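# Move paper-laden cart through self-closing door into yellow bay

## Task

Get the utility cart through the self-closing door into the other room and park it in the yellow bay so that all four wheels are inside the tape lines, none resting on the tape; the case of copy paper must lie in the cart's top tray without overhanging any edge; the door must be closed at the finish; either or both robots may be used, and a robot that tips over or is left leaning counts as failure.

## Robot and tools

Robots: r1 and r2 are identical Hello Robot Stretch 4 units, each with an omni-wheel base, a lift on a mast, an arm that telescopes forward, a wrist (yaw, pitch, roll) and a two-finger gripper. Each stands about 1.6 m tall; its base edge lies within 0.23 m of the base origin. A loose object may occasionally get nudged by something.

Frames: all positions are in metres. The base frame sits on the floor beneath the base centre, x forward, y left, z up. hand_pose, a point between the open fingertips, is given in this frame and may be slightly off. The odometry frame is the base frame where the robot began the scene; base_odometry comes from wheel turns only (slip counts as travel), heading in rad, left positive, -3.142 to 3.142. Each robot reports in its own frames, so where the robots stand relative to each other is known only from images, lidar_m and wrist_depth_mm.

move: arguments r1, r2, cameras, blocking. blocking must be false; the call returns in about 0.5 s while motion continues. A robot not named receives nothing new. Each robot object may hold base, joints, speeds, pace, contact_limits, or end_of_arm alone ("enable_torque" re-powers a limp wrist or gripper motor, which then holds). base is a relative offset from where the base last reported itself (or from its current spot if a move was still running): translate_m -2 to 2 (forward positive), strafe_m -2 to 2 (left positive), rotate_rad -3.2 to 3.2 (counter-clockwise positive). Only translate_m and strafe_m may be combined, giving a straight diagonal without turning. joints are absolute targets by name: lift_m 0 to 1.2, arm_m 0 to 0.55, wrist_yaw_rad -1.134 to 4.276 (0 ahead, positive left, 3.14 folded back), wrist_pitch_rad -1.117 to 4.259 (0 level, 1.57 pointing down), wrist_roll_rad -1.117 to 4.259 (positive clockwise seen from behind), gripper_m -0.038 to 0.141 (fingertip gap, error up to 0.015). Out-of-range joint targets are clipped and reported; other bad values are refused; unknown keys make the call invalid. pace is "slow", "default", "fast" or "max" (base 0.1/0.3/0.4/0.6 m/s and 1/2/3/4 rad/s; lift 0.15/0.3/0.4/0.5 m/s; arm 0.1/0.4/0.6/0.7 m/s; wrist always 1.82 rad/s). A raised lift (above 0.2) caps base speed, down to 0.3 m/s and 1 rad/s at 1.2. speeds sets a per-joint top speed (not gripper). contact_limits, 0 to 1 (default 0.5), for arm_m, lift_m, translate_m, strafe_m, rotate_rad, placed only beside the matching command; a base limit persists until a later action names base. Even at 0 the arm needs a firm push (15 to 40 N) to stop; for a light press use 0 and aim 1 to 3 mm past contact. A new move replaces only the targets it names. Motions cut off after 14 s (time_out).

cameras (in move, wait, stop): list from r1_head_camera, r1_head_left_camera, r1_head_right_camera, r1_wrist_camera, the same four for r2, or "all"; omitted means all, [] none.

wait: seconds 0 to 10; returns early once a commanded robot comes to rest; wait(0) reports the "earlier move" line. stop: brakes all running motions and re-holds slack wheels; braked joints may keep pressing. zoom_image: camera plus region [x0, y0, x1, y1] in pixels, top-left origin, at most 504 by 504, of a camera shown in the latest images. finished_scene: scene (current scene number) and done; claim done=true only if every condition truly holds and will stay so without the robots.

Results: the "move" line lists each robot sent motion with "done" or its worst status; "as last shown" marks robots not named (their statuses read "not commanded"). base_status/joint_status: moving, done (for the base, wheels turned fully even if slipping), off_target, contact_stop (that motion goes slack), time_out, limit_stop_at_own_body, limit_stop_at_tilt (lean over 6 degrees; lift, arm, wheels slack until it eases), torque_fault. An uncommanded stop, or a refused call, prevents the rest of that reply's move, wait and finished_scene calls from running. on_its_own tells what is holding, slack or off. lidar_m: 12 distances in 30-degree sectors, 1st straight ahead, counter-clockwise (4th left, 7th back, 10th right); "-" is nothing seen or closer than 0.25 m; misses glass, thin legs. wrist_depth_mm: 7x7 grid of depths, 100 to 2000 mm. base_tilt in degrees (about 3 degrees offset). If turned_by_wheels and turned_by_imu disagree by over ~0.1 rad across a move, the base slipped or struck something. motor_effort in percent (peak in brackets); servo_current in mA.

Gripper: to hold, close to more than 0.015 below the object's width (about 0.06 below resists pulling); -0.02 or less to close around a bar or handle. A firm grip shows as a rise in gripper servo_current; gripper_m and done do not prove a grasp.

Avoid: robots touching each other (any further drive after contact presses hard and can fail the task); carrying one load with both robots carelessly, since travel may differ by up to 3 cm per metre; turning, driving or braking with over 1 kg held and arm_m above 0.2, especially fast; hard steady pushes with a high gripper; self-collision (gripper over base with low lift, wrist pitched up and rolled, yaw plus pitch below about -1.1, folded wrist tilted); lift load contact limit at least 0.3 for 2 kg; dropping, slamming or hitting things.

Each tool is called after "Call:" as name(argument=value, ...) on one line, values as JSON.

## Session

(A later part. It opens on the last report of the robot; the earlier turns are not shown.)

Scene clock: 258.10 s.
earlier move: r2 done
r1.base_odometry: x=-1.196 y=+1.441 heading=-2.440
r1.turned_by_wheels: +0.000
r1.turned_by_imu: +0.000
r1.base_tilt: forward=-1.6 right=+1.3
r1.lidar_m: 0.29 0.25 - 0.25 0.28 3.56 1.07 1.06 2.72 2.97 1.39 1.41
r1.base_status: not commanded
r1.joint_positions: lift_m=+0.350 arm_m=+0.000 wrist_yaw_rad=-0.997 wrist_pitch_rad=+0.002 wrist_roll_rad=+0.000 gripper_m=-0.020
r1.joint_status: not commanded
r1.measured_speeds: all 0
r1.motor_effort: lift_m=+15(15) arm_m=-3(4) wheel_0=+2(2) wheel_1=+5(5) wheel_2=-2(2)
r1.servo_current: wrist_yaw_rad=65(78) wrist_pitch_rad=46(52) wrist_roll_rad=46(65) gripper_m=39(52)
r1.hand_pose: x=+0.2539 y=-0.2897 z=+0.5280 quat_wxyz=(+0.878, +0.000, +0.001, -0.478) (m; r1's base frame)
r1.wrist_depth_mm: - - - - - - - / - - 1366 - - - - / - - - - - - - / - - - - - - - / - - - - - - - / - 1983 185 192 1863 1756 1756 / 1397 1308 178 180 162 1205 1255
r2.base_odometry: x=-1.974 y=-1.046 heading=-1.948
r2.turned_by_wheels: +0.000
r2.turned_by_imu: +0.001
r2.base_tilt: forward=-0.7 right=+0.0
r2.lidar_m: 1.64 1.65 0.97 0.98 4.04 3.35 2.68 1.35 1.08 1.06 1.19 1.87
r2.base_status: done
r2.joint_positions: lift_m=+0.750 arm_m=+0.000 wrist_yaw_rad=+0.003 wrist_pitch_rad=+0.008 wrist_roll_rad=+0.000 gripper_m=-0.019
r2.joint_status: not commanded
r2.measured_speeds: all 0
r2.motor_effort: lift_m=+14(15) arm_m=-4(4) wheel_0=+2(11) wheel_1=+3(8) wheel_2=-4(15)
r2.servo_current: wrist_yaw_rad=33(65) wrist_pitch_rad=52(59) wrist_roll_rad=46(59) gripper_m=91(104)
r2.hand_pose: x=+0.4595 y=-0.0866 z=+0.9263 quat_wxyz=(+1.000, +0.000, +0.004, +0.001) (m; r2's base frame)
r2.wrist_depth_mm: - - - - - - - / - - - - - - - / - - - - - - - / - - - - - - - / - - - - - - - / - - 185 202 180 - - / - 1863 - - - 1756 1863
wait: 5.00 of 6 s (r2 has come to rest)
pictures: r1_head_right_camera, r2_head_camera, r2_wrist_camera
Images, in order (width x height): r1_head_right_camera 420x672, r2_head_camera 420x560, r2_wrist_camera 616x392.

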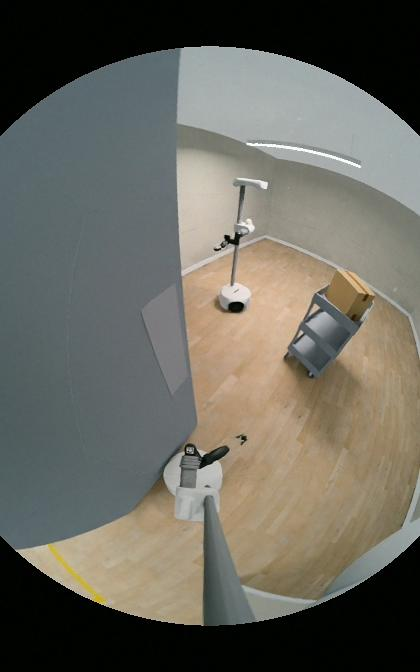

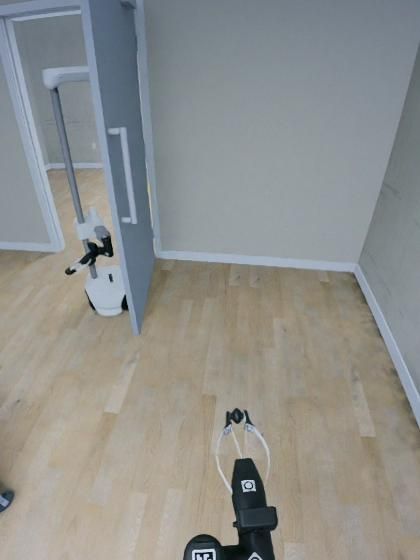

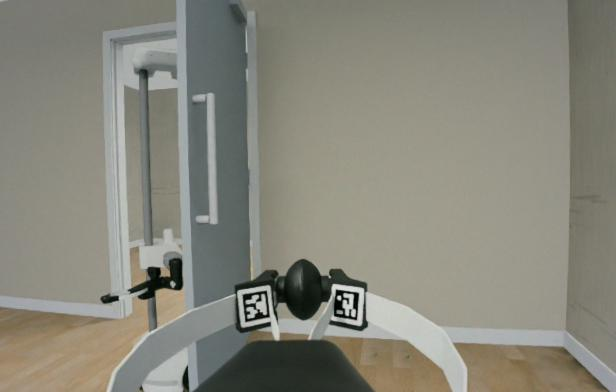

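Call:
move(blocking=false, cameras=["r2_head_camera","r1_head_camera","r2_head_left_camera"])

Scene clock: 282.87 s.
r1.base_odometry: x=-1.196 y=+1.441 heading=-2.440
r1.turned_by_wheels: +0.000
r1.turned_by_imu: +0.000
r1.base_tilt: forward=-1.6 right=+1.3
r1.lidar_m: 0.31 0.25 - 0.25 0.28 3.57 1.08 1.08 2.73 2.99 1.39 1.41
r1.base_status: not commanded
r1.joint_positions: lift_m=+0.350 arm_m=+0.000 wrist_yaw_rad=-0.997 wrist_pitch_rad=+0.002 wrist_roll_rad=+0.000 gripper_m=-0.020
r1.joint_status: not commanded
r1.measured_speeds: all 0
r1.motor_effort: lift_m=+15(15) arm_m=-4(4) wheel_0=+1(2) wheel_1=+5(5) wheel_2=-2(2)
r1.servo_current: wrist_yaw_rad=46(78) wrist_pitch_rad=39(52) wrist_roll_rad=52(65) gripper_m=46(52)
r1.hand_pose: x=+0.2539 y=-0.2897 z=+0.5280 quat_wxyz=(+0.878, +0.000, +0.001, -0.478) (m; r1's base frame)
r1.wrist_depth_mm: - - - - - - - / - - 1366 - - - - / - - - - - - - / - - - - - - - / - - - - - - - / - 1983 185 193 1808 1863 1756 / 1397 1308 178 179 162 1229 1255
r2.base_odometry: x=-1.974 y=-1.046 heading=-1.948
r2.turned_by_wheels: +0.000
r2.turned_by_imu: +0.000
r2.base_tilt: forward=-0.7 right=+0.1
r2.lidar_m: 1.62 1.64 0.96 0.97 4.03 3.33 2.68 1.34 1.09 1.06 1.20 1.84
r2.base_status: done
r2.joint_positions: lift_m=+0.750 arm_m=+0.000 wrist_yaw_rad=+0.003 wrist_pitch_rad=+0.008 wrist_roll_rad=+0.000 gripper_m=-0.019
r2.joint_status: not commanded
r2.measured_speeds: all 0
r2.motor_effort: lift_m=+14(15) arm_m=-4(4) wheel_0=+2(11) wheel_1=+3(8) wheel_2=-4(15)
r2.servo_current: wrist_yaw_rad=52(65) wrist_pitch_rad=46(59) wrist_roll_rad=52(59) gripper_m=85(104)
r2.hand_pose: x=+0.4595 y=-0.0866 z=+0.9263 quat_wxyz=(+1.000, +0.000, +0.004, +0.001) (m; r2's base frame)
r2.wrist_depth_mm: - - - - - - - / - - - - - - - / - - - - - - - / - - - - - - - / - - - - - - - / - - 184 202 181 - - / - 1863 - - - 1756 1808
pictures: r1_head_camera, r2_head_camera, r2_head_left_camera
Images, in order (width x height): r1_head_camera 420x560, r2_head_camera 420x560, r2_head_left_camera 420x672.

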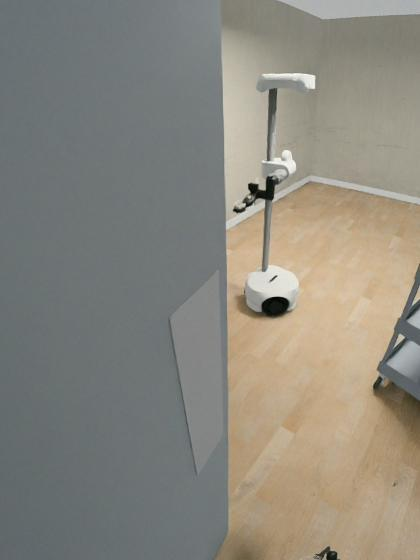

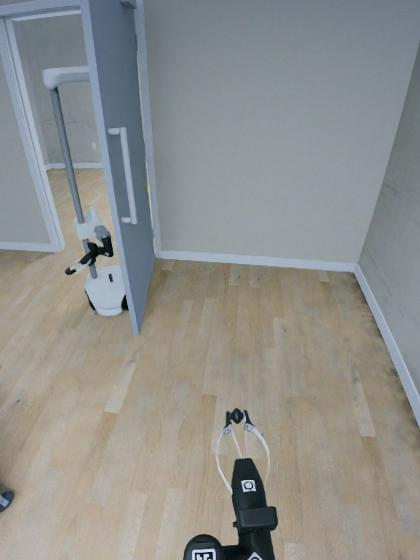

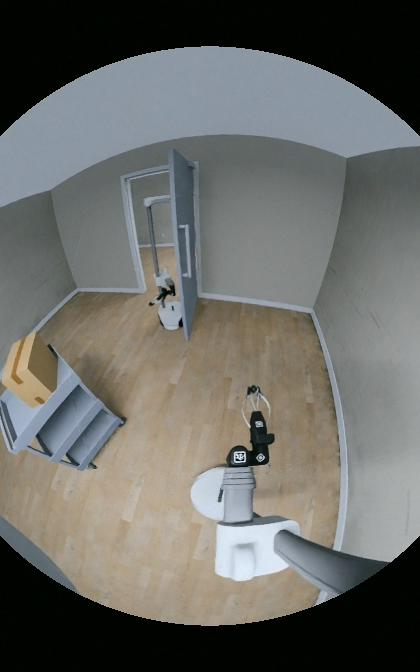

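Call:
move(blocking=false, cameras=[], r2={"base":{"rotate_rad":1.55}})

Call:
wait(seconds=4, cameras=["r2_head_camera","r2_head_right_camera"])

Scene clock: 306.57 s.
move: r2 moving
r1: as last shown
r1.lidar_m: 0.28 0.25 - 0.25 0.29 3.57 1.07 1.08 2.72 2.97 1.39 1.42
r1.motor_effort: lift_m=+15(15) arm_m=-4(4) wheel_0=+2(2) wheel_1=+5(5) wheel_2=-2(2)
r1.servo_current: wrist_yaw_rad=52(65) wrist_pitch_rad=46(52) wrist_roll_rad=46(52) gripper_m=46(52)
r1.wrist_depth_mm: - - - - - - - / - - 1308 - - - - / - - - - - - - / - - - - - - - / - - - - - - - / - 1983 185 193 1863 1808 1708 / 1430 1336 178 179 162 1205 1281
r2.base_odometry: x=-1.974 y=-1.046 heading=-1.697
r2.turned_by_wheels: +0.251
r2.turned_by_imu: +0.245
r2.base_tilt: forward=-0.7 right=+0.0
r2.lidar_m: 1.61 3.20 0.97 1.05 3.59 3.33 1.79 1.14 1.08 1.10 1.40 2.48
r2.base_status: rotate_rad moving
r2.joint_positions: lift_m=+0.750 arm_m=+0.000 wrist_yaw_rad=+0.003 wrist_pitch_rad=+0.008 wrist_roll_rad=+0.000 gripper_m=-0.019
r2.joint_status: not commanded
r2.measured_speeds: translate_m=+0.000 strafe_m=-0.002 rotate_rad=+0.970 lift_m=+0.000 arm_m=+0.000 wrist_yaw_rad=+0.000 wrist_pitch_rad=+0.000 wrist_roll_rad=+0.000
r2.motor_effort: lift_m=+14(14) arm_m=-4(4) wheel_0=-12(12) wheel_1=-9(10) wheel_2=-11(12)
r2.servo_current: wrist_yaw_rad=33(52) wrist_pitch_rad=52(59) wrist_roll_rad=59(59) gripper_m=91(98)
r2.hand_pose: x=+0.4595 y=-0.0867 z=+0.9263 quat_wxyz=(+1.000, +0.000, +0.004, +0.001) (m; r2's base frame)
r2.wrist_depth_mm: - - - - - - - / - - - - - - - / - - - - - - - / - - - - - - - / - - - - - - - / - - 186 201 180 - - / - 1863 1708 - - 1708 1808
pictures: none
No camera images: "cameras" was empty.

Scene clock: 308.17 s.
earlier move: r2 done
r1.base_odometry: x=-1.196 y=+1.441 heading=-2.440
r1.turned_by_wheels: +0.000
r1.turned_by_imu: +0.000
r1.base_tilt: forward=-1.6 right=+1.2
r1.lidar_m: 0.29 0.25 - 0.25 0.28 3.57 1.08 1.05 2.72 3.00 1.38 1.44
r1.base_status: not commanded
r1.joint_positions: lift_m=+0.350 arm_m=+0.000 wrist_yaw_rad=-0.997 wrist_pitch_rad=+0.002 wrist_roll_rad=+0.000 gripper_m=-0.020
r1.joint_status: not commanded
r1.measured_speeds: all 0
r1.motor_effort: lift_m=+15(15) arm_m=-4(4) wheel_0=+2(2) wheel_1=+4(5) wheel_2=-2(2)
r1.servo_current: wrist_yaw_rad=46(72) wrist_pitch_rad=39(52) wrist_roll_rad=46(72) gripper_m=46(52)
r1.hand_pose: x=+0.2539 y=-0.2897 z=+0.5280 quat_wxyz=(+0.878, +0.000, +0.001, -0.478) (m; r1's base frame)
r1.wrist_depth_mm: - - - - - - - / - - 1308 - - - - / - - - - - - - / - - - - - - - / - - - - - - - / - 1983 185 193 1808 1808 1708 / 1430 1308 178 180 161 1205 1255
r2.base_odometry: x=-1.974 y=-1.046 heading=-0.399
r2.turned_by_wheels: +1.298
r2.turned_by_imu: +1.264
r2.base_tilt: forward=-0.7 right=+0.1
r2.lidar_m: 0.99 3.95 3.37 2.88 1.37 1.10 1.06 1.15 1.79 1.68 1.64 0.94
r2.base_status: done
r2.joint_positions: lift_m=+0.750 arm_m=+0.000 wrist_yaw_rad=+0.003 wrist_pitch_rad=+0.008 wrist_roll_rad=+0.000 gripper_m=-0.019
r2.joint_status: not commanded
r2.measured_speeds: all 0
r2.motor_effort: lift_m=+14(15) arm_m=-4(4) wheel_0=-1(12) wheel_1=-2(10) wheel_2=-2(12)
r2.servo_current: wrist_yaw_rad=46(65) wrist_pitch_rad=46(59) wrist_roll_rad=59(59) gripper_m=98(98)
r2.hand_pose: x=+0.4595 y=-0.0867 z=+0.9263 quat_wxyz=(+1.000, +0.000, +0.004, +0.001) (m; r2's base frame)
r2.wrist_depth_mm: - - - - - - - / - - - - - - - / - - - - 866 878 - / - - - - 798 831 - / - - - 215 - 759 - / - - 186 200 179 - - / - 1983 - - - 123 1921
wait: 1.60 of 4 s (r2 has come to rest)
pictures: r2_head_camera, r2_head_right_camera
Images, in order (width x height): r2_head_camera 420x560, r2_head_right_camera 420x672.

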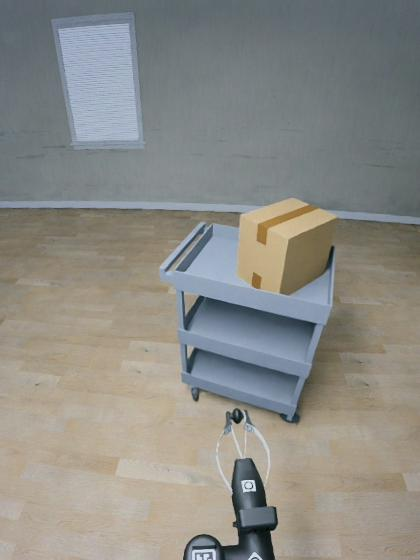

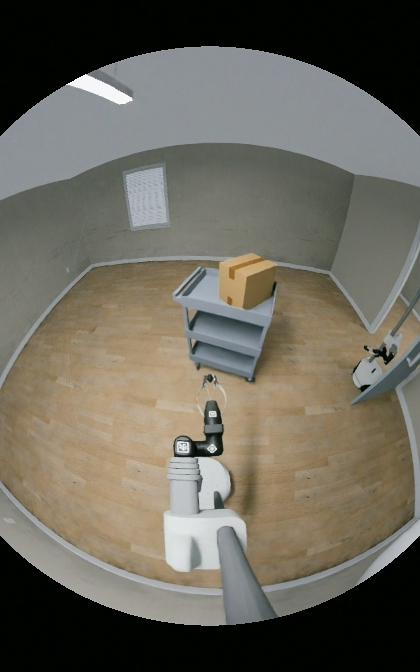

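Call:
move(blocking=false, cameras=[], r2={"base":{"strafe_m":-1.15,"translate_m":-0.1}})

Call:
wait(seconds=10, cameras=["r2_head_camera","r2_head_right_camera","r2_head_left_camera"])

Scene clock: 313.57 s.
move: r2 moving
r1: as last shown
r1.base_tilt: forward=-1.6 right=+1.3
r1.lidar_m: 0.31 0.25 - 0.25 0.28 3.59 1.07 1.06 2.72 2.97 1.40 1.41
r1.motor_effort: lift_m=+15(15) arm_m=-3(4) wheel_0=+1(2) wheel_1=+5(5) wheel_2=-2(2)
r1.servo_current: wrist_yaw_rad=39(46) wrist_pitch_rad=39(52) wrist_roll_rad=39(59) gripper_m=39(52)
r1.wrist_depth_mm: - - - - - - - / - - 1366 - - - - / - - - - - - - / - - - - - - - / - - - - - - - / - 1921 186 192 1808 1708 1756 / 1397 1308 178 180 161 1205 1281
r2.base_odometry: x=-1.990 y=-1.076 heading=-0.398
r2.turned_by_wheels: +0.000
r2.turned_by_imu: +0.001
r2.base_tilt: forward=-0.7 right=+0.1
r2.lidar_m: 0.96 4.00 3.41 2.90 1.39 1.07 1.05 1.18 1.80 1.65 1.60 0.94
r2.base_status: translate_m moving; strafe_m moving
r2.joint_positions: lift_m=+0.750 arm_m=+0.000 wrist_yaw_rad=+0.003 wrist_pitch_rad=+0.008 wrist_roll_rad=+0.000 gripper_m=-0.019
r2.joint_status: not commanded
r2.measured_speeds: translate_m=-0.010 strafe_m=-0.134 rotate_rad=+0.002 lift_m=+0.000 arm_m=+0.000 wrist_yaw_rad=+0.000 wrist_pitch_rad=+0.000 wrist_roll_rad=+0.000
r2.motor_effort: lift_m=+15(15) arm_m=-4(4) wheel_0=+9(11) wheel_1=-11(11) wheel_2=+5(7)
r2.servo_current: wrist_yaw_rad=39(59) wrist_pitch_rad=46(52) wrist_roll_rad=52(59) gripper_m=91(98)
r2.hand_pose: x=+0.4595 y=-0.0867 z=+0.9263 quat_wxyz=(+1.000, +0.000, +0.004, +0.001) (m; r2's base frame)
r2.wrist_depth_mm: - - - - - - - / - - - - - - - / - - - - 820 - - / - - - - 778 854 - / - - - 214 - 647 - / - - 187 200 178 1008 - / - 1983 - - - - 1921
pictures: none
No camera images: "cameras" was empty.

Scene clock: 318.30 s.
earlier move: r2 done
r1.base_odometry: x=-1.196 y=+1.441 heading=-2.440
r1.turned_by_wheels: +0.000
r1.turned_by_imu: +0.000
r1.base_tilt: forward=-1.6 right=+1.3
r1.lidar_m: 0.30 0.25 - 0.25 0.27 3.56 1.08 1.09 2.72 3.00 1.41 1.41
r1.base_status: not commanded
r1.joint_positions: lift_m=+0.350 arm_m=+0.000 wrist_yaw_rad=-0.997 wrist_pitch_rad=+0.002 wrist_roll_rad=+0.000 gripper_m=-0.020
r1.joint_status: not commanded
r1.measured_speeds: all 0
r1.motor_effort: lift_m=+15(15) arm_m=-3(4) wheel_0=+2(2) wheel_1=+4(5) wheel_2=-2(2)
r1.servo_current: wrist_yaw_rad=39(78) wrist_pitch_rad=39(52) wrist_roll_rad=46(72) gripper_m=39(52)
r1.hand_pose: x=+0.2539 y=-0.2897 z=+0.5280 quat_wxyz=(+0.878, +0.000, +0.001, -0.478) (m; r1's base frame)
r1.wrist_depth_mm: - - - - - - - / - - 1336 - - - - / - - - - - - - / - - - - - - - / - - - - - - - / - - 185 193 1808 1808 1756 / 1397 1308 178 180 161 1229 1255
r2.base_odometry: x=-2.512 y=-2.067 heading=-0.398
r2.turned_by_wheels: +0.000
r2.turned_by_imu: +0.000
r2.base_tilt: forward=-0.7 right=+0.1
r2.lidar_m: 3.60 1.17 1.66 3.01 1.45 1.12 1.11 1.22 1.36 1.34 0.68 0.69
r2.base_status: done
r2.joint_positions: lift_m=+0.750 arm_m=+0.000 wrist_yaw_rad=+0.003 wrist_pitch_rad=+0.008 wrist_roll_rad=+0.000 gripper_m=-0.019
r2.joint_status: not commanded
r2.measured_speeds: all 0
r2.motor_effort: lift_m=+15(15) arm_m=-4(4) wheel_0=+2(13) wheel_1=-1(12) wheel_2=+5(8)
r2.servo_current: wrist_yaw_rad=46(72) wrist_pitch_rad=52(59) wrist_roll_rad=46(65) gripper_m=91(104)
r2.hand_pose: x=+0.4595 y=-0.0867 z=+0.9262 quat_wxyz=(+1.000, +0.000, +0.004, +0.001) (m; r2's base frame)
r2.wrist_depth_mm: - - - - - - - / - - - - - - - / - - - - - - - / 991 - - - - - - / - - - - - - - / - - 186 202 180 - - / - 1118 - - - 1756 1863
wait: 4.73 of 10 s (r2 has come to rest)
pictures: r2_head_camera, r2_head_left_camera, r2_head_right_camera
Images, in order (width x height): r2_head_camera 420x560, r2_head_left_camera 420x672, r2_head_right_camera 420x672.

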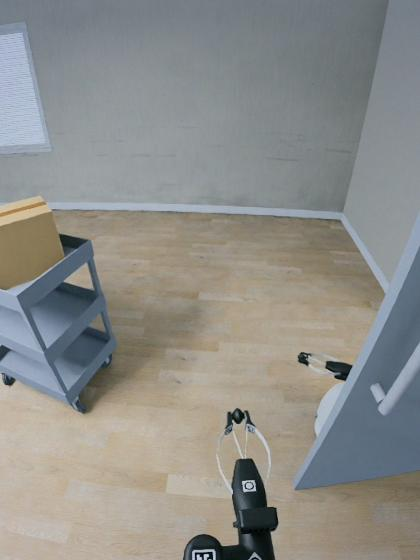

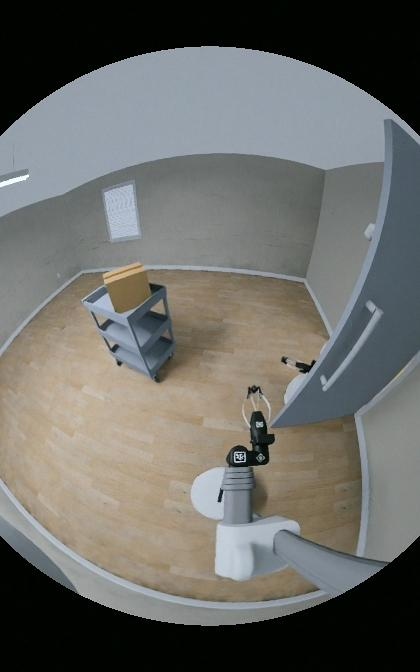

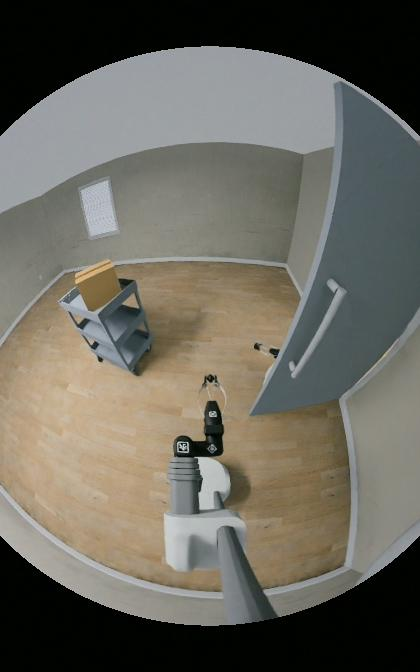

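Call:
move(blocking=false, cameras=[], r2={"base":{"strafe_m":-0.2,"translate_m":0.15},"pace":"slow"})

Call:
wait(seconds=10, cameras=["r2_head_camera","r2_head_right_camera","r1_head_camera"])

Scene clock: 329.47 s.
move: r2 moving
r1: as last shown
r1.lidar_m: 0.31 0.25 - 0.25 0.28 3.58 1.07 1.08 2.71 2.98 1.37 1.42
r1.motor_effort: lift_m=+15(15) arm_m=-3(4) wheel_0=+2(3) wheel_1=+5(5) wheel_2=-2(2)
r1.servo_current: wrist_yaw_rad=59(72) wrist_pitch_rad=46(46) wrist_roll_rad=39(59) gripper_m=46(46)
r1.wrist_depth_mm: - - - - - - - / - - 1308 - - - - / - - - - - - - / - - - - - - - / - - - - - - - / - 1983 185 192 1808 1808 1661 / 1397 1366 178 180 161 1229 1281
r2.base_odometry: x=-2.509 y=-2.079 heading=-0.399
r2.turned_by_wheels: -0.001
r2.turned_by_imu: +0.000
r2.base_tilt: forward=-0.7 right=+0.1
r2.lidar_m: 3.61 1.19 1.63 3.04 1.47 1.16 1.14 1.20 1.36 1.33 0.66 0.67
r2.base_status: translate_m moving; strafe_m moving
r2.joint_positions: lift_m=+0.750 arm_m=+0.000 wrist_yaw_rad=+0.003 wrist_pitch_rad=+0.008 wrist_roll_rad=+0.000 gripper_m=-0.019
r2.joint_status: not commanded
r2.measured_speeds: translate_m=+0.030 strafe_m=-0.039 rotate_rad=+0.001 lift_m=+0.000 arm_m=+0.000 wrist_yaw_rad=+0.000 wrist_pitch_rad=+0.000 wrist_roll_rad=+0.000
r2.motor_effort: lift_m=+15(15) arm_m=-4(4) wheel_0=+6(10) wheel_1=-7(8) wheel_2=-9(10)
r2.servo_current: wrist_yaw_rad=52(59) wrist_pitch_rad=46(52) wrist_roll_rad=39(52) gripper_m=91(98)
r2.hand_pose: x=+0.4595 y=-0.0867 z=+0.9262 quat_wxyz=(+1.000, +0.000, +0.004, +0.001) (m; r2's base frame)
r2.wrist_depth_mm: - - - - - - - / - - - - - - - / - - - - - - - / 976 - - - - - - / - - - - - - - / - - 187 202 180 - - / - 1118 - - - 1756 1921
pictures: none
No camera images: "cameras" was empty.

Scene clock: 332.73 s.
earlier move: r2 done
r1.base_odometry: x=-1.196 y=+1.441 heading=-2.440
r1.turned_by_wheels: +0.000
r1.turned_by_imu: +0.000
r1.base_tilt: forward=-1.6 right=+1.2
r1.lidar_m: 0.30 0.25 - 0.25 0.29 3.58 1.07 1.09 2.71 2.98 1.38 1.41
r1.base_status: not commanded
r1.joint_positions: lift_m=+0.350 arm_m=+0.000 wrist_yaw_rad=-0.997 wrist_pitch_rad=+0.002 wrist_roll_rad=+0.000 gripper_m=-0.020
r1.joint_status: not commanded
r1.measured_speeds: all 0
r1.motor_effort: lift_m=+15(15) arm_m=-4(4) wheel_0=+2(3) wheel_1=+5(5) wheel_2=-2(2)
r1.servo_current: wrist_yaw_rad=65(72) wrist_pitch_rad=39(52) wrist_roll_rad=52(72) gripper_m=39(52)
r1.hand_pose: x=+0.2539 y=-0.2897 z=+0.5280 quat_wxyz=(+0.878, +0.000, +0.001, -0.478) (m; r1's base frame)
r1.wrist_depth_mm: - - - - - - - / - - 1336 - - - - / - - - - - - - / - - - - - - - / - - - - - - - / - 1983 185 193 1863 1808 1756 / 1397 1308 179 179 161 1229 1281
r2.base_odometry: x=-2.451 y=-2.309 heading=-0.399
r2.turned_by_wheels: +0.000
r2.turned_by_imu: +0.001
r2.base_tilt: forward=-0.7 right=+0.0
r2.lidar_m: 3.42 1.19 1.19 3.48 1.67 1.33 1.30 1.41 1.18 1.15 0.59 0.43
r2.base_status: done
r2.joint_positions: lift_m=+0.750 arm_m=+0.000 wrist_yaw_rad=+0.003 wrist_pitch_rad=+0.008 wrist_roll_rad=+0.000 gripper_m=-0.019
r2.joint_status: not commanded
r2.measured_speeds: all 0
r2.motor_effort: lift_m=+15(15) arm_m=-4(4) wheel_0=+4(11) wheel_1=-5(8) wheel_2=-6(10)
r2.servo_current: wrist_yaw_rad=52(59) wrist_pitch_rad=46(59) wrist_roll_rad=59(65) gripper_m=91(98)
r2.hand_pose: x=+0.4595 y=-0.0867 z=+0.9262 quat_wxyz=(+1.000, +0.000, +0.004, +0.001) (m; r2's base frame)
r2.wrist_depth_mm: - - - - - - - / - - - - - - - / - - - - - - - / - - - - - - - / - - - - - - - / - - 186 202 181 - - / 1921 1983 - - - 1808 202
wait: 3.27 of 10 s (r2 has come to rest)
pictures: r1_head_camera, r2_head_camera, r2_head_right_camera
Images, in order (width x height): r1_head_camera 420x560, r2_head_camera 420x560, r2_head_right_camera 420x672.

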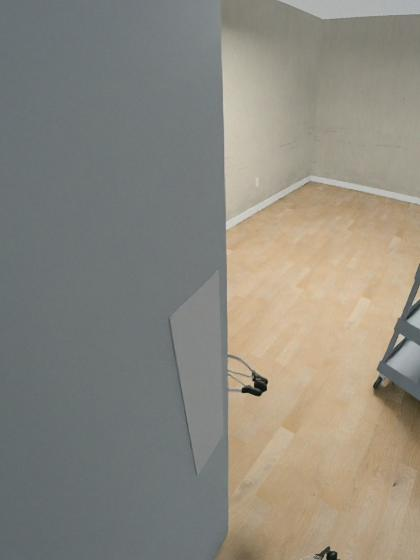

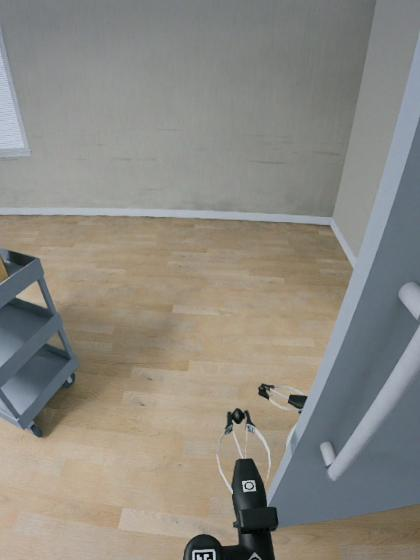

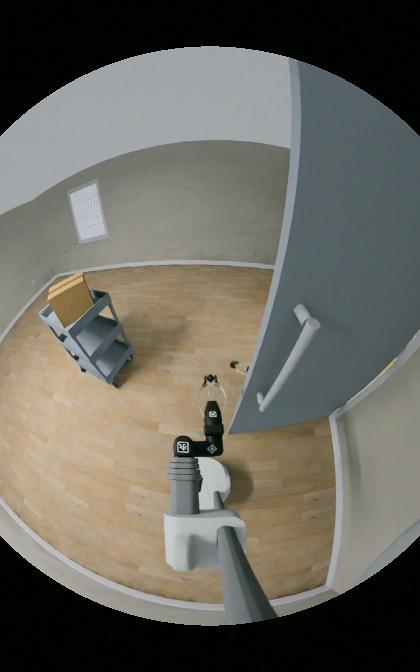

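Call:
move(blocking=false, cameras=[], r2={"base":{"strafe_m":-0.04,"translate_m":0.08},"pace":"slow"})

Call:
wait(seconds=3, cameras=[])

Call:
move(blocking=false, cameras=[], r2={"joints":{"arm_m":0.5},"pace":"slow","contact_limits":{"arm_m":0.2}})

Call:
wait(seconds=8, cameras=["r2_head_camera","r2_head_right_camera","r1_head_camera"])

Scene clock: 344.77 s.
move: r2 moving
r1: as last shown
r1.base_tilt: forward=-1.6 right=+1.3
r1.lidar_m: 0.30 0.25 - 0.25 0.28 3.58 1.09 1.09 2.73 2.96 1.38 1.40
r1.motor_effort: lift_m=+15(15) arm_m=-3(4) wheel_0=+2(3) wheel_1=+5(5) wheel_2=-2(2)
r1.servo_current: wrist_yaw_rad=39(59) wrist_pitch_rad=46(46) wrist_roll_rad=39(59) gripper_m=39(52)
r1.wrist_depth_mm: - - - - - - - / - - 1336 - - - - / - - - - - - - / - - - - - - - / - - - - - - - / - 1983 185 193 1808 1863 1756 / 1397 1308 178 179 162 1229 1255
r2.base_odometry: x=-2.443 y=-2.320 heading=-0.399
r2.turned_by_wheels: +0.000
r2.turned_by_imu: +0.001
r2.base_tilt: forward=-0.7 right=+0.1
r2.lidar_m: 3.42 1.22 1.18 3.52 1.66 1.31 1.30 1.41 1.19 1.15 0.56 0.41
r2.base_status: translate_m moving; strafe_m moving
r2.joint_positions: lift_m=+0.750 arm_m=+0.000 wrist_yaw_rad=+0.003 wrist_pitch_rad=+0.008 wrist_roll_rad=+0.000 gripper_m=-0.019
r2.joint_status: not commanded
r2.measured_speeds: translate_m=+0.048 strafe_m=-0.024 rotate_rad=+0.000 lift_m=+0.000 arm_m=+0.000 wrist_yaw_rad=+0.000 wrist_pitch_rad=+0.000 wrist_roll_rad=+0.000
r2.motor_effort: lift_m=+15(15) arm_m=-4(4) wheel_0=+4(8) wheel_1=+4(4) wheel_2=-9(10)
r2.servo_current: wrist_yaw_rad=52(52) wrist_pitch_rad=46(52) wrist_roll_rad=46(59) gripper_m=98(98)
r2.hand_pose: x=+0.4595 y=-0.0867 z=+0.9262 quat_wxyz=(+1.000, +0.000, +0.004, +0.001) (m; r2's base frame)
r2.wrist_depth_mm: - - - - - - - / - - - - - - - / - - - - - - - / - - - - - - - / - - - - - - - / - - 187 202 180 - - / 1921 1921 - - - 1863 1808
pictures: none
No camera images: "cameras" was empty.

Scene clock: 346.33 s.
earlier move: r2 done
r1.base_odometry: x=-1.196 y=+1.441 heading=-2.440
r1.turned_by_wheels: +0.000
r1.turned_by_imu: +0.000
r1.base_tilt: forward=-1.6 right=+1.3
r1.lidar_m: 0.27 0.25 - 0.25 0.27 3.56 1.08 1.06 2.72 2.97 1.40 0.50
r1.base_status: not commanded
r1.joint_positions: lift_m=+0.350 arm_m=+0.000 wrist_yaw_rad=-0.997 wrist_pitch_rad=+0.002 wrist_roll_rad=+0.000 gripper_m=-0.020
r1.joint_status: not commanded
r1.measured_speeds: all 0
r1.motor_effort: lift_m=+15(15) arm_m=-3(4) wheel_0=+2(3) wheel_1=+4(5) wheel_2=-2(2)
r1.servo_current: wrist_yaw_rad=46(72) wrist_pitch_rad=46(52) wrist_roll_rad=59(72) gripper_m=39(52)
r1.hand_pose: x=+0.2539 y=-0.2897 z=+0.5280 quat_wxyz=(+0.878, +0.000, +0.001, -0.478) (m; r1's base frame)
r1.wrist_depth_mm: - - - - - - - / - - 1336 - - - - / - - - - - - - / - - - - - - - / - - - - - - - / - 1921 185 193 1808 1863 1756 / 1366 1308 178 180 162 1182 1255
r2.base_odometry: x=-2.393 y=-2.377 heading=-0.399
r2.turned_by_wheels: +0.000
r2.turned_by_imu: +0.000
r2.base_tilt: forward=-0.7 right=+0.1
r2.lidar_m: 3.36 1.20 1.17 3.72 1.75 1.41 1.37 1.44 1.16 1.15 0.33 0.34
r2.base_status: done
r2.joint_positions: lift_m=+0.750 arm_m=+0.000 wrist_yaw_rad=+0.003 wrist_pitch_rad=+0.008 wrist_roll_rad=+0.000 gripper_m=-0.019
r2.joint_status: not commanded
r2.measured_speeds: all 0
r2.motor_effort: lift_m=+15(15) arm_m=-4(4) wheel_0=+4(9) wheel_1=+4(6) wheel_2=-5(10)
r2.servo_current: wrist_yaw_rad=59(59) wrist_pitch_rad=46(59) wrist_roll_rad=46(59) gripper_m=91(98)
r2.hand_pose: x=+0.4595 y=-0.0867 z=+0.9262 quat_wxyz=(+1.000, +0.000, +0.004, +0.001) (m; r2's base frame)
r2.wrist_depth_mm: - - - - - - - / - - - - - - - / - - - - - - - / - - - - - - - / - - - - - - - / - - 187 202 180 - - / 1983 1983 - - - 1756 1863
wait: 1.57 of 3 s (r2 has come to rest)
pictures: none
No camera images: "cameras" was empty.

Scene clock: 346.83 s.
move: r2 moving
r1: as last shown
r1.lidar_m: 0.29 0.25 - 0.25 0.30 3.58 1.08 1.08 2.71 2.96 1.40 0.44
r1.motor_effort: lift_m=+15(15) arm_m=-3(4) wheel_0=+2(2) wheel_1=+5(5) wheel_2=-2(2)
r1.servo_current: wrist_yaw_rad=46(65) wrist_pitch_rad=46(52) wrist_roll_rad=65(65) gripper_m=46(52)
r1.wrist_depth_mm: - - - - - - - / - - 1366 - - - - / - - - - - - - / - - - - - - - / - - - - - - - / - 1921 185 192 1808 1808 1808 / 1397 1336 178 180 162 1229 1281
r2.base_odometry: x=-2.393 y=-2.377 heading=-0.399
r2.turned_by_wheels: +0.000
r2.turned_by_imu: +0.000
r2.base_tilt: forward=-0.7 right=+0.1
r2.lidar_m: 3.36 1.20 1.18 3.68 1.76 1.41 1.37 1.44 1.13 1.13 0.36 0.35
r2.base_status: not commanded
r2.joint_positions: lift_m=+0.750 arm_m=+0.012 wrist_yaw_rad=+0.003 wrist_pitch_rad=+0.008 wrist_roll_rad=+0.000 gripper_m=-0.019
r2.joint_status: arm_m moving
r2.measured_speeds: translate_m=+0.000 strafe_m=+0.000 rotate_rad=+0.000 lift_m=+0.000 arm_m=+0.049 wrist_yaw_rad=+0.000 wrist_pitch_rad=-0.001 wrist_roll_rad=+0.000
r2.motor_effort: lift_m=+15(15) arm_m=+8(10) wheel_0=+4(5) wheel_1=+4(5) wheel_2=-5(5)
r2.servo_current: wrist_yaw_rad=39(59) wrist_pitch_rad=52(52) wrist_roll_rad=52(59) gripper_m=98(98)
r2.contact_limits: arm_m 0.2
r2.hand_pose: x=+0.4720 y=-0.0867 z=+0.9262 quat_wxyz=(+1.000, +0.000, +0.004, +0.001) (m; r2's base frame)
r2.wrist_depth_mm: - - - - - - - / - - - - - - - / - - - - - - - / - - - - - - - / - - - - - - - / - - 187 202 180 - - / - 1921 - - - 1756 1863
pictures: none
No camera images: "cameras" was empty.

Scene clock: 352.63 s.
earlier move: r2 done
r1.base_odometry: x=-1.196 y=+1.441 heading=-2.440
r1.turned_by_wheels: +0.000
r1.turned_by_imu: +0.000
r1.base_tilt: forward=-1.5 right=+1.3
r1.lidar_m: 0.30 0.25 - 0.25 0.28 3.56 1.09 1.08 2.73 2.98 0.46 0.43
r1.base_status: not commanded
r1.joint_positions: lift_m=+0.350 arm_m=+0.000 wrist_yaw_rad=-0.997 wrist_pitch_rad=+0.002 wrist_roll_rad=+0.000 gripper_m=-0.020
r1.joint_status: not commanded
r1.measured_speeds: all 0
r1.motor_effort: lift_m=+15(15) arm_m=-3(4) wheel_0=+2(3) wheel_1=+5(5) wheel_2=-2(2)
r1.servo_current: wrist_yaw_rad=52(72) wrist_pitch_rad=52(52) wrist_roll_rad=52(72) gripper_m=39(59)
r1.hand_pose: x=+0.2539 y=-0.2897 z=+0.5280 quat_wxyz=(+0.878, +0.000, +0.001, -0.478) (m; r1's base frame)
r1.wrist_depth_mm: - - - - - - - / - - 1336 - - - - / - - - - - - - / - - - - - - - / - - - - - - - / - 1983 185 193 1863 1808 1708 / 1430 1308 178 179 162 1229 1308
r2.base_odometry: x=-2.393 y=-2.377 heading=-0.399
r2.turned_by_wheels: +0.000
r2.turned_by_imu: +0.001
r2.base_tilt: forward=-0.7 right=+0.1
r2.lidar_m: 3.36 1.22 1.17 3.66 1.79 1.40 1.36 1.48 1.18 1.14 0.33 0.34
r2.base_status: not commanded
r2.joint_positions: lift_m=+0.750 arm_m=+0.500 wrist_yaw_rad=+0.003 wrist_pitch_rad=+0.007 wrist_roll_rad=+0.000 gripper_m=-0.019
r2.joint_status: all done
r2.measured_speeds: all 0
r2.motor_effort: lift_m=+15(15) arm_m=+7(12) wheel_0=+4(5) wheel_1=+4(5) wheel_2=-5(6)
r2.servo_current: wrist_yaw_rad=26(65) wrist_pitch_rad=46(59) wrist_roll_rad=59(59) gripper_m=91(98)
r2.contact_limits: arm_m 0.2
r2.hand_pose: x=+0.9593 y=-0.0867 z=+0.9263 quat_wxyz=(+1.000, +0.000, +0.004, +0.001) (m; r2's base frame)
r2.wrist_depth_mm: - - - - - - - / - - - - - - - / - - - - - - - / - - - - - - - / - - - - - - - / - - 187 202 180 - - / - 1921 - - - 1756 1863
wait: 5.80 of 8 s (r2 has come to rest)
pictures: r1_head_camera, r2_head_camera, r2_head_right_camera
Images, in order (width x height): r1_head_camera 420x560, r2_head_camera 420x560, r2_head_right_camera 420x672.

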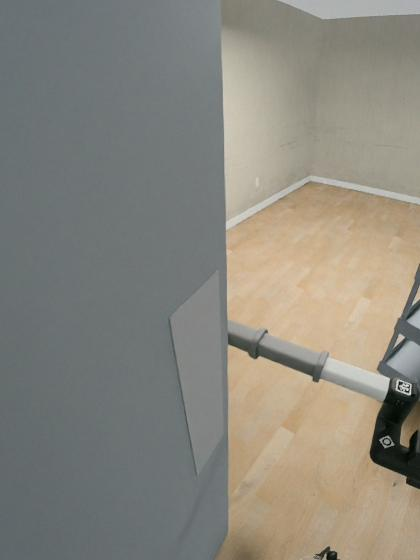

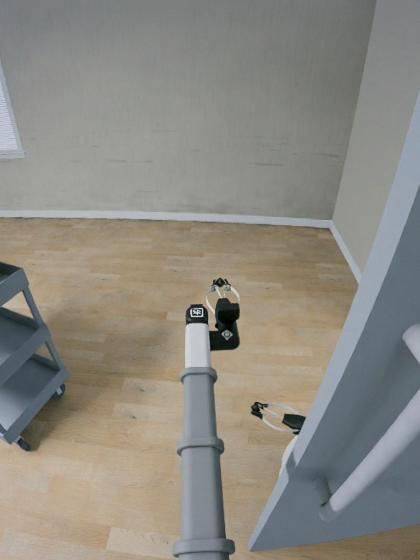

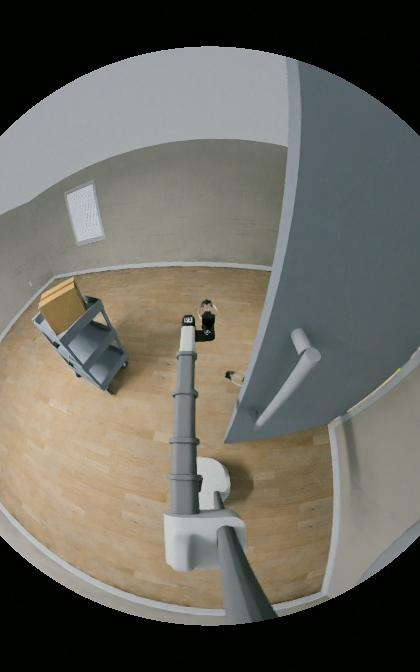

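Call:
move(blocking=false, cameras=[], r2={"joints":{"wrist_yaw_rad":-1.12},"speeds":{"wrist_yaw_rad":0.6}})

Call:
wait(seconds=4, cameras=["r2_head_camera","r2_head_right_camera","r1_head_camera"])

Scene clock: 359.27 s.
move: r2 moving
r1: as last shown
r1.base_tilt: forward=-1.6 right=+1.3
r1.lidar_m: 0.30 0.25 - 0.25 0.28 3.58 1.07 1.09 2.71 2.97 0.43 0.45
r1.motor_effort: lift_m=+15(15) arm_m=-4(4) wheel_0=+2(2) wheel_1=+4(5) wheel_2=-2(2)
r1.servo_current: wrist_yaw_rad=33(59) wrist_pitch_rad=39(46) wrist_roll_rad=33(65) gripper_m=39(52)
r1.wrist_depth_mm: - - - - - - - / - - 1336 - - - - / - - - - - - - / - - - - - - - / - - - - - - - / - 1983 185 193 1863 1756 1708 / 1430 1281 178 179 161 1229 1281
r2.base_odometry: x=-2.393 y=-2.377 heading=-0.399
r2.turned_by_wheels: +0.000
r2.turned_by_imu: +0.000
r2.base_tilt: forward=-0.7 right=+0.1
r2.lidar_m: 3.37 1.21 1.17 3.67 1.77 1.39 1.38 1.46 1.15 1.14 0.36 0.36
r2.base_status: not commanded
r2.joint_positions: lift_m=+0.750 arm_m=+0.500 wrist_yaw_rad=-0.240 wrist_pitch_rad=+0.007 wrist_roll_rad=+0.000 gripper_m=-0.019
r2.joint_status: wrist_yaw_rad moving
r2.measured_speeds: translate_m=+0.000 strafe_m=+0.000 rotate_rad=+0.000 lift_m=+0.000 arm_m=+0.000 wrist_yaw_rad=-0.601 wrist_pitch_rad=+0.000 wrist_roll_rad=+0.000
r2.motor_effort: lift_m=+15(15) arm_m=+7(7) wheel_0=+4(5) wheel_1=+5(5) wheel_2=-5(5)
r2.servo_current: wrist_yaw_rad=72(78) wrist_pitch_rad=46(52) wrist_roll_rad=39(52) gripper_m=91(98)
r2.contact_limits: arm_m 0.2
r2.hand_pose: x=+0.9301 y=-0.1534 z=+0.9263 quat_wxyz=(+0.993, +0.000, +0.004, -0.120) (m; r2's base frame)
r2.wrist_depth_mm: - - - - - - - / - - - - - - - / - - - - - - - / - - - - - - - / - - - - - - - / - - 187 202 180 - - / - 1863 - - - 1756 -
pictures: none
No camera images: "cameras" was empty.

Scene clock: 361.07 s.
earlier move: r2 done
r1.base_odometry: x=-1.196 y=+1.441 heading=-2.440
r1.turned_by_wheels: +0.000
r1.turned_by_imu: +0.000
r1.base_tilt: forward=-1.6 right=+1.3
r1.lidar_m: 0.29 0.25 - 0.25 0.28 3.58 1.06 1.10 2.72 2.95 0.27 0.29
r1.base_status: not commanded
r1.joint_positions: lift_m=+0.350 arm_m=+0.000 wrist_yaw_rad=-0.997 wrist_pitch_rad=+0.002 wrist_roll_rad=+0.000 gripper_m=-0.020
r1.joint_status: not commanded
r1.measured_speeds: all 0
r1.motor_effort: lift_m=+15(15) arm_m=-3(4) wheel_0=+2(2) wheel_1=+5(5) wheel_2=-2(2)
r1.servo_current: wrist_yaw_rad=39(65) wrist_pitch_rad=39(52) wrist_roll_rad=52(78) gripper_m=39(52)
r1.hand_pose: x=+0.2539 y=-0.2897 z=+0.5280 quat_wxyz=(+0.878, +0.000, +0.001, -0.478) (m; r1's base frame)
r1.wrist_depth_mm: - - - - - - - / - - 1281 - - - - / - - - - - - - / - - - - - - - / - - - - - - - / - 1983 185 192 1863 1756 1756 / 1430 1308 179 179 161 1205 1255
r2.base_odometry: x=-2.393 y=-2.377 heading=-0.399
r2.turned_by_wheels: +0.000
r2.turned_by_imu: +0.000
r2.base_tilt: forward=-0.7 right=+0.1
r2.lidar_m: 3.36 1.22 1.16 3.67 1.80 1.41 1.37 1.43 1.16 1.14 0.32 0.35
r2.base_status: not commanded
r2.joint_positions: lift_m=+0.750 arm_m=+0.500 wrist_yaw_rad=-1.117 wrist_pitch_rad=+0.007 wrist_roll_rad=+0.000 gripper_m=-0.019
r2.joint_status: all done
r2.measured_speeds: all 0
r2.motor_effort: lift_m=+15(15) arm_m=+7(8) wheel_0=+4(5) wheel_1=+5(5) wheel_2=-5(5)
r2.servo_current: wrist_yaw_rad=46(98) wrist_pitch_rad=59(59) wrist_roll_rad=52(65) gripper_m=91(98)
r2.contact_limits: arm_m 0.2
r2.hand_pose: x=+0.7185 y=-0.2975 z=+0.9263 quat_wxyz=(+0.848, +0.002, +0.003, -0.530) (m; r2's base frame)
r2.wrist_depth_mm: - - - - - - - / - - - - - - - / - - - - - - - / - - - - - - - / - - - 1537 - - - / - - 181 202 181 - - / - 1921 - - - 122 1983
wait: 1.80 of 4 s (r2 has come to rest)
pictures: r1_head_camera, r2_head_camera, r2_head_right_camera
Images, in order (width x height): r1_head_camera 420x560, r2_head_camera 420x560, r2_head_right_camera 420x672.

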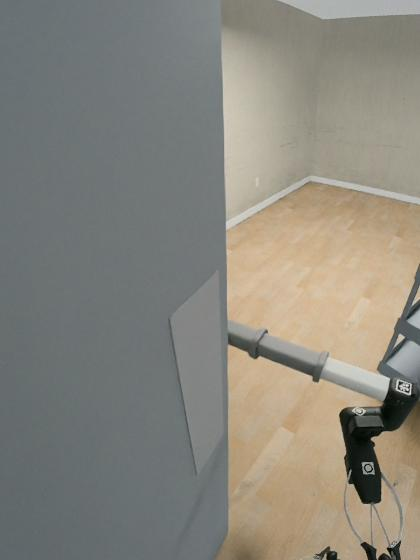

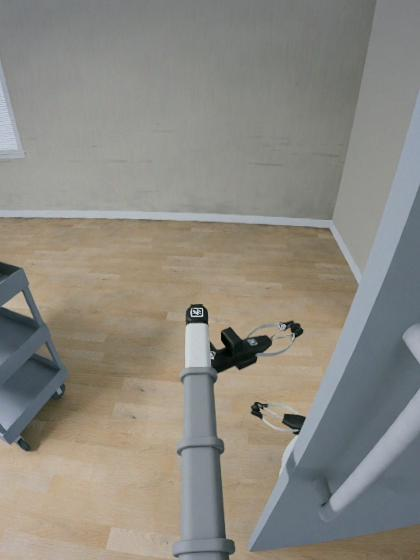

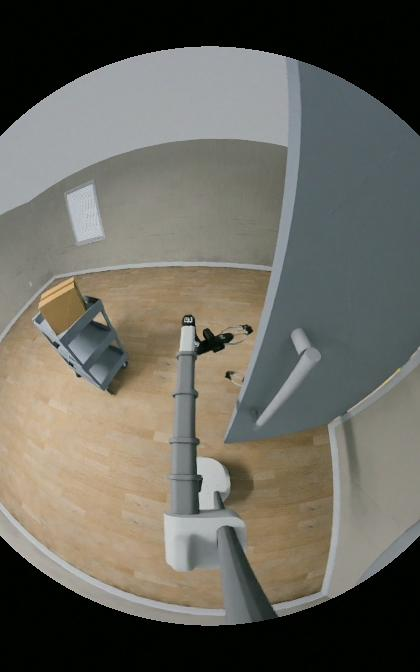

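Call:
move(blocking=false, cameras=[], r2={"base":{"strafe_m":-0.05},"pace":"slow"})

Call:
wait(seconds=3, cameras=[])

Call:
move(blocking=false, cameras=[], r2={"joints":{"arm_m":0.15},"pace":"slow","contact_limits":{"arm_m":0.0}})

Call:
wait(seconds=6, cameras=["r2_head_camera","r2_head_right_camera","r1_head_camera"])

Scene clock: 369.70 s.
move: r2 moving
r1: as last shown
r1.lidar_m: 0.28 0.25 - 0.25 0.28 3.57 1.09 1.07 2.72 2.98 0.27 0.31
r1.motor_effort: lift_m=+15(15) arm_m=-4(4) wheel_0=+1(2) wheel_1=+5(5) wheel_2=-2(2)
r1.servo_current: wrist_yaw_rad=33(52) wrist_pitch_rad=39(46) wrist_roll_rad=46(65) gripper_m=46(46)
r1.wrist_depth_mm: - - - - - - - / - - 1308 - - - - / - - - - - - - / - - - - - - - / - - - - - - - / - 1983 185 193 1863 1756 1756 / 1397 1308 177 180 161 1205 1255
r2.base_odometry: x=-2.399 y=-2.390 heading=-0.399
r2.turned_by_wheels: +0.000
r2.turned_by_imu: +0.000
r2.base_tilt: forward=-0.7 right=+0.1
r2.lidar_m: 3.35 1.24 1.16 3.67 1.77 1.40 1.37 1.47 1.14 1.10 0.32 0.32
r2.base_status: strafe_m moving
r2.joint_positions: lift_m=+0.750 arm_m=+0.500 wrist_yaw_rad=-1.117 wrist_pitch_rad=+0.007 wrist_roll_rad=+0.000 gripper_m=-0.019
r2.joint_status: not commanded
r2.measured_speeds: translate_m=-0.001 strafe_m=-0.055 rotate_rad=+0.004 lift_m=+0.000 arm_m=+0.000 wrist_yaw_rad=+0.000 wrist_pitch_rad=+0.000 wrist_roll_rad=+0.000
r2.motor_effort: lift_m=+15(15) arm_m=+7(8) wheel_0=+3(9) wheel_1=-7(9) wheel_2=+1(4)
r2.servo_current: wrist_yaw_rad=52(59) wrist_pitch_rad=52(59) wrist_roll_rad=52(52) gripper_m=91(104)
r2.contact_limits: arm_m 0.2
r2.hand_pose: x=+0.7185 y=-0.2975 z=+0.9263 quat_wxyz=(+0.848, +0.002, +0.003, -0.530) (m; r2's base frame)
r2.wrist_depth_mm: - - - - - - - / - - - - - - - / - - - - - - - / - - - - - - - / - - - 1464 - - - / - - 181 201 181 - - / - 1921 - - - 477 1921
pictures: none
No camera images: "cameras" was empty.

Scene clock: 370.80 s.
earlier move: r2 done
r1.base_odometry: x=-1.196 y=+1.441 heading=-2.440
r1.turned_by_wheels: +0.000
r1.turned_by_imu: +0.000
r1.base_tilt: forward=-1.6 right=+1.3
r1.lidar_m: 0.28 0.25 - 0.25 0.27 3.60 1.09 1.05 2.73 2.96 0.25 0.26
r1.base_status: not commanded
r1.joint_positions: lift_m=+0.350 arm_m=+0.000 wrist_yaw_rad=-0.997 wrist_pitch_rad=+0.002 wrist_roll_rad=+0.000 gripper_m=-0.020
r1.joint_status: not commanded
r1.measured_speeds: all 0
r1.motor_effort: lift_m=+15(15) arm_m=-3(4) wheel_0=+2(2) wheel_1=+5(5) wheel_2=-2(2)
r1.servo_current: wrist_yaw_rad=46(65) wrist_pitch_rad=39(52) wrist_roll_rad=46(65) gripper_m=46(46)
r1.hand_pose: x=+0.2539 y=-0.2897 z=+0.5280 quat_wxyz=(+0.878, +0.000, +0.001, -0.478) (m; r1's base frame)
r1.wrist_depth_mm: - - - - - - - / - - 1281 - - - - / - - - - - - - / - - - - - - - / - - - - - - - / - 1921 185 193 1863 1808 1708 / 1430 1336 178 179 161 1229 1281
r2.base_odometry: x=-2.413 y=-2.423 heading=-0.399
r2.turned_by_wheels: +0.000
r2.turned_by_imu: +0.000
r2.base_tilt: forward=-0.7 right=+0.0
r2.lidar_m: 0.74 1.25 1.22 3.67 1.79 1.41 1.36 1.38 1.12 1.09 0.45 0.32
r2.base_status: done
r2.joint_positions: lift_m=+0.750 arm_m=+0.500 wrist_yaw_rad=-1.117 wrist_pitch_rad=+0.007 wrist_roll_rad=+0.000 gripper_m=-0.019
r2.joint_status: not commanded
r2.measured_speeds: all 0
r2.motor_effort: lift_m=+15(15) arm_m=+7(8) wheel_0=+5(10) wheel_1=-4(10) wheel_2=+0(4)
r2.servo_current: wrist_yaw_rad=46(65) wrist_pitch_rad=46(59) wrist_roll_rad=52(59) gripper_m=85(104)
r2.contact_limits: arm_m 0.2
r2.hand_pose: x=+0.7185 y=-0.2975 z=+0.9263 quat_wxyz=(+0.848, +0.002, +0.003, -0.530) (m; r2's base frame)
r2.wrist_depth_mm: - - - - 427 - - / - - - - 427 - - / - - - - 433 - - / - - - - 439 - - / - - - - 442 - - / - - 181 201 181 - - / - 1983 - - - 459 1983
wait: 1.10 of 3 s (r2 has come to rest)
pictures: none
No camera images: "cameras" was empty.

Scene clock: 371.30 s.
move: r2 moving
r1: as last shown
r1.lidar_m: 0.29 0.25 - 0.25 0.27 3.57 1.09 1.04 2.71 2.99 0.25 0.27
r1.servo_current: wrist_yaw_rad=46(52) wrist_pitch_rad=39(46) wrist_roll_rad=39(59) gripper_m=39(46)
r1.wrist_depth_mm: - - - - - - - / - - 1336 - - - - / - - - - - - - / - - - - - - - / - - - - - - - / - 1983 185 193 1863 1863 1708 / 1397 1308 178 179 161 1205 1255
r2.base_odometry: x=-2.413 y=-2.423 heading=-0.399
r2.turned_by_wheels: +0.000
r2.turned_by_imu: +0.000
r2.base_tilt: forward=-0.6 right=+0.1
r2.lidar_m: 0.76 1.27 1.19 3.71 1.80 1.40 1.36 1.39 1.11 1.08 0.45 0.30
r2.base_status: not commanded
r2.joint_positions: lift_m=+0.750 arm_m=+0.488 wrist_yaw_rad=-1.117 wrist_pitch_rad=+0.007 wrist_roll_rad=+0.000 gripper_m=-0.019
r2.joint_status: arm_m moving
r2.measured_speeds: translate_m=+0.000 strafe_m=+0.000 rotate_rad=+0.000 lift_m=+0.000 arm_m=-0.049 wrist_yaw_rad=+0.000 wrist_pitch_rad=+0.000 wrist_roll_rad=+0.000
r2.motor_effort: lift_m=+15(15) arm_m=-7(10) wheel_0=+5(5) wheel_1=-5(5) wheel_2=+0(0)
r2.servo_current: wrist_yaw_rad=52(52) wrist_pitch_rad=52(52) wrist_roll_rad=39(52) gripper_m=85(98)
r2.contact_limits: arm_m 0
r2.hand_pose: x=+0.7063 y=-0.2975 z=+0.9263 quat_wxyz=(+0.848, +0.002, +0.003, -0.530) (m; r2's base frame)
r2.wrist_depth_mm: - - - - 445 - - / - - - - 452 - - / - - - - - - - / - - - - - - - / - - - - 421 - - / - - 181 202 180 - - / - 1921 - - - 466 1921
pictures: none
No camera images: "cameras" was empty.

Scene clock: 374.83 s.
earlier move: r2 contact_stop
r1.base_odometry: x=-1.196 y=+1.441 heading=-2.440
r1.turned_by_wheels: +0.000
r1.turned_by_imu: +0.000
r1.base_tilt: forward=-1.6 right=+1.3
r1.lidar_m: 0.25 0.25 - 0.25 0.28 3.57 1.08 1.10 2.71 2.98 1.40 0.54
r1.base_status: not commanded
r1.joint_positions: lift_m=+0.350 arm_m=+0.000 wrist_yaw_rad=-0.997 wrist_pitch_rad=+0.002 wrist_roll_rad=+0.000 gripper_m=-0.020
r1.joint_status: not commanded
r1.measured_speeds: all 0
r1.motor_effort: lift_m=+15(15) arm_m=-3(4) wheel_0=+2(2) wheel_1=+3(5) wheel_2=-2(2)
r1.servo_current: wrist_yaw_rad=52(65) wrist_pitch_rad=39(52) wrist_roll_rad=59(65) gripper_m=52(52)
r1.hand_pose: x=+0.2539 y=-0.2897 z=+0.5280 quat_wxyz=(+0.878, +0.000, +0.001, -0.478) (m; r1's base frame)
r1.wrist_depth_mm: - - - - - - - / - - 1336 - - - - / - - - - - - - / - - - - - - - / - - - - - - - / - 1921 185 193 1863 1756 1756 / 1397 1308 178 179 161 1205 1255
r2.base_odometry: x=-2.413 y=-2.423 heading=-0.398
r2.turned_by_wheels: +0.000
r2.turned_by_imu: +0.001
r2.base_tilt: forward=-0.6 right=+0.0
r2.lidar_m: 0.76 1.27 1.21 3.70 1.74 1.41 1.39 1.39 1.11 1.08 0.45 0.30
r2.base_status: not commanded
r2.joint_positions: lift_m=+0.750 arm_m=+0.242 wrist_yaw_rad=-1.115 wrist_pitch_rad=+0.007 wrist_roll_rad=+0.000 gripper_m=-0.019
r2.joint_status: arm_m contact_stop (moved -0.257 of -0.350)
r2.measured_speeds: all 0
r2.on_its_own: arm_m is slack since a contact_stop (your +0.150 is given up)
r2.motor_effort: lift_m=+15(15) arm_m=+0(12) wheel_0=+4(5) wheel_1=-3(5) wheel_2=+4(6)
r2.servo_current: wrist_yaw_rad=52(65) wrist_pitch_rad=46(59) wrist_roll_rad=39(65) gripper_m=91(98)
r2.contact_limits: arm_m 0
r2.hand_pose: x=+0.4617 y=-0.2974 z=+0.9264 quat_wxyz=(+0.849, +0.002, +0.003, -0.529) (m; r2's base frame)
r2.wrist_depth_mm: - - 525 - - - - / - - 525 - - - - / - - 535 - - - - / - - 535 - - - - / - - 539 - - - - / - - 182 200 180 - - / - 1921 - - - 175 -
wait: 3.53 of 6 s (r2 has come to rest)
pictures: r1_head_camera, r2_head_camera, r2_head_right_camera
Images, in order (width x height): r1_head_camera 420x560, r2_head_camera 420x560, r2_head_right_camera 420x672.

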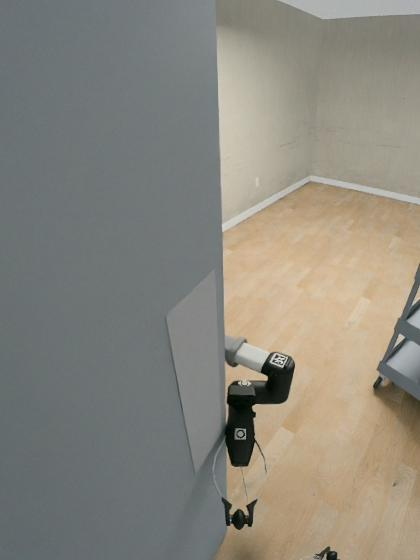

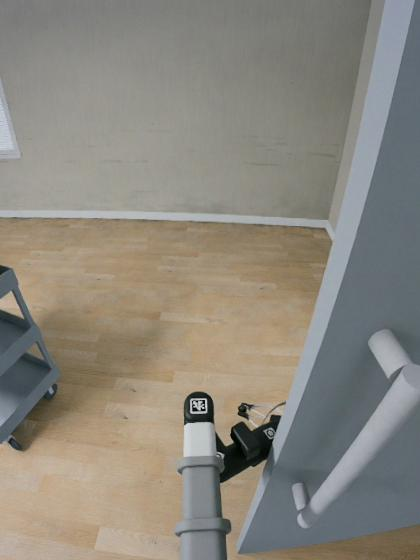

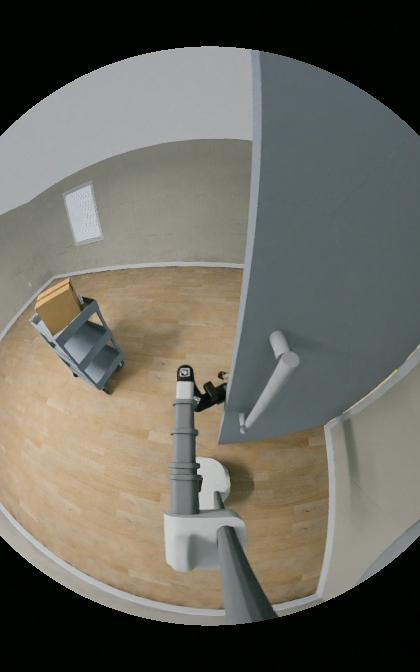

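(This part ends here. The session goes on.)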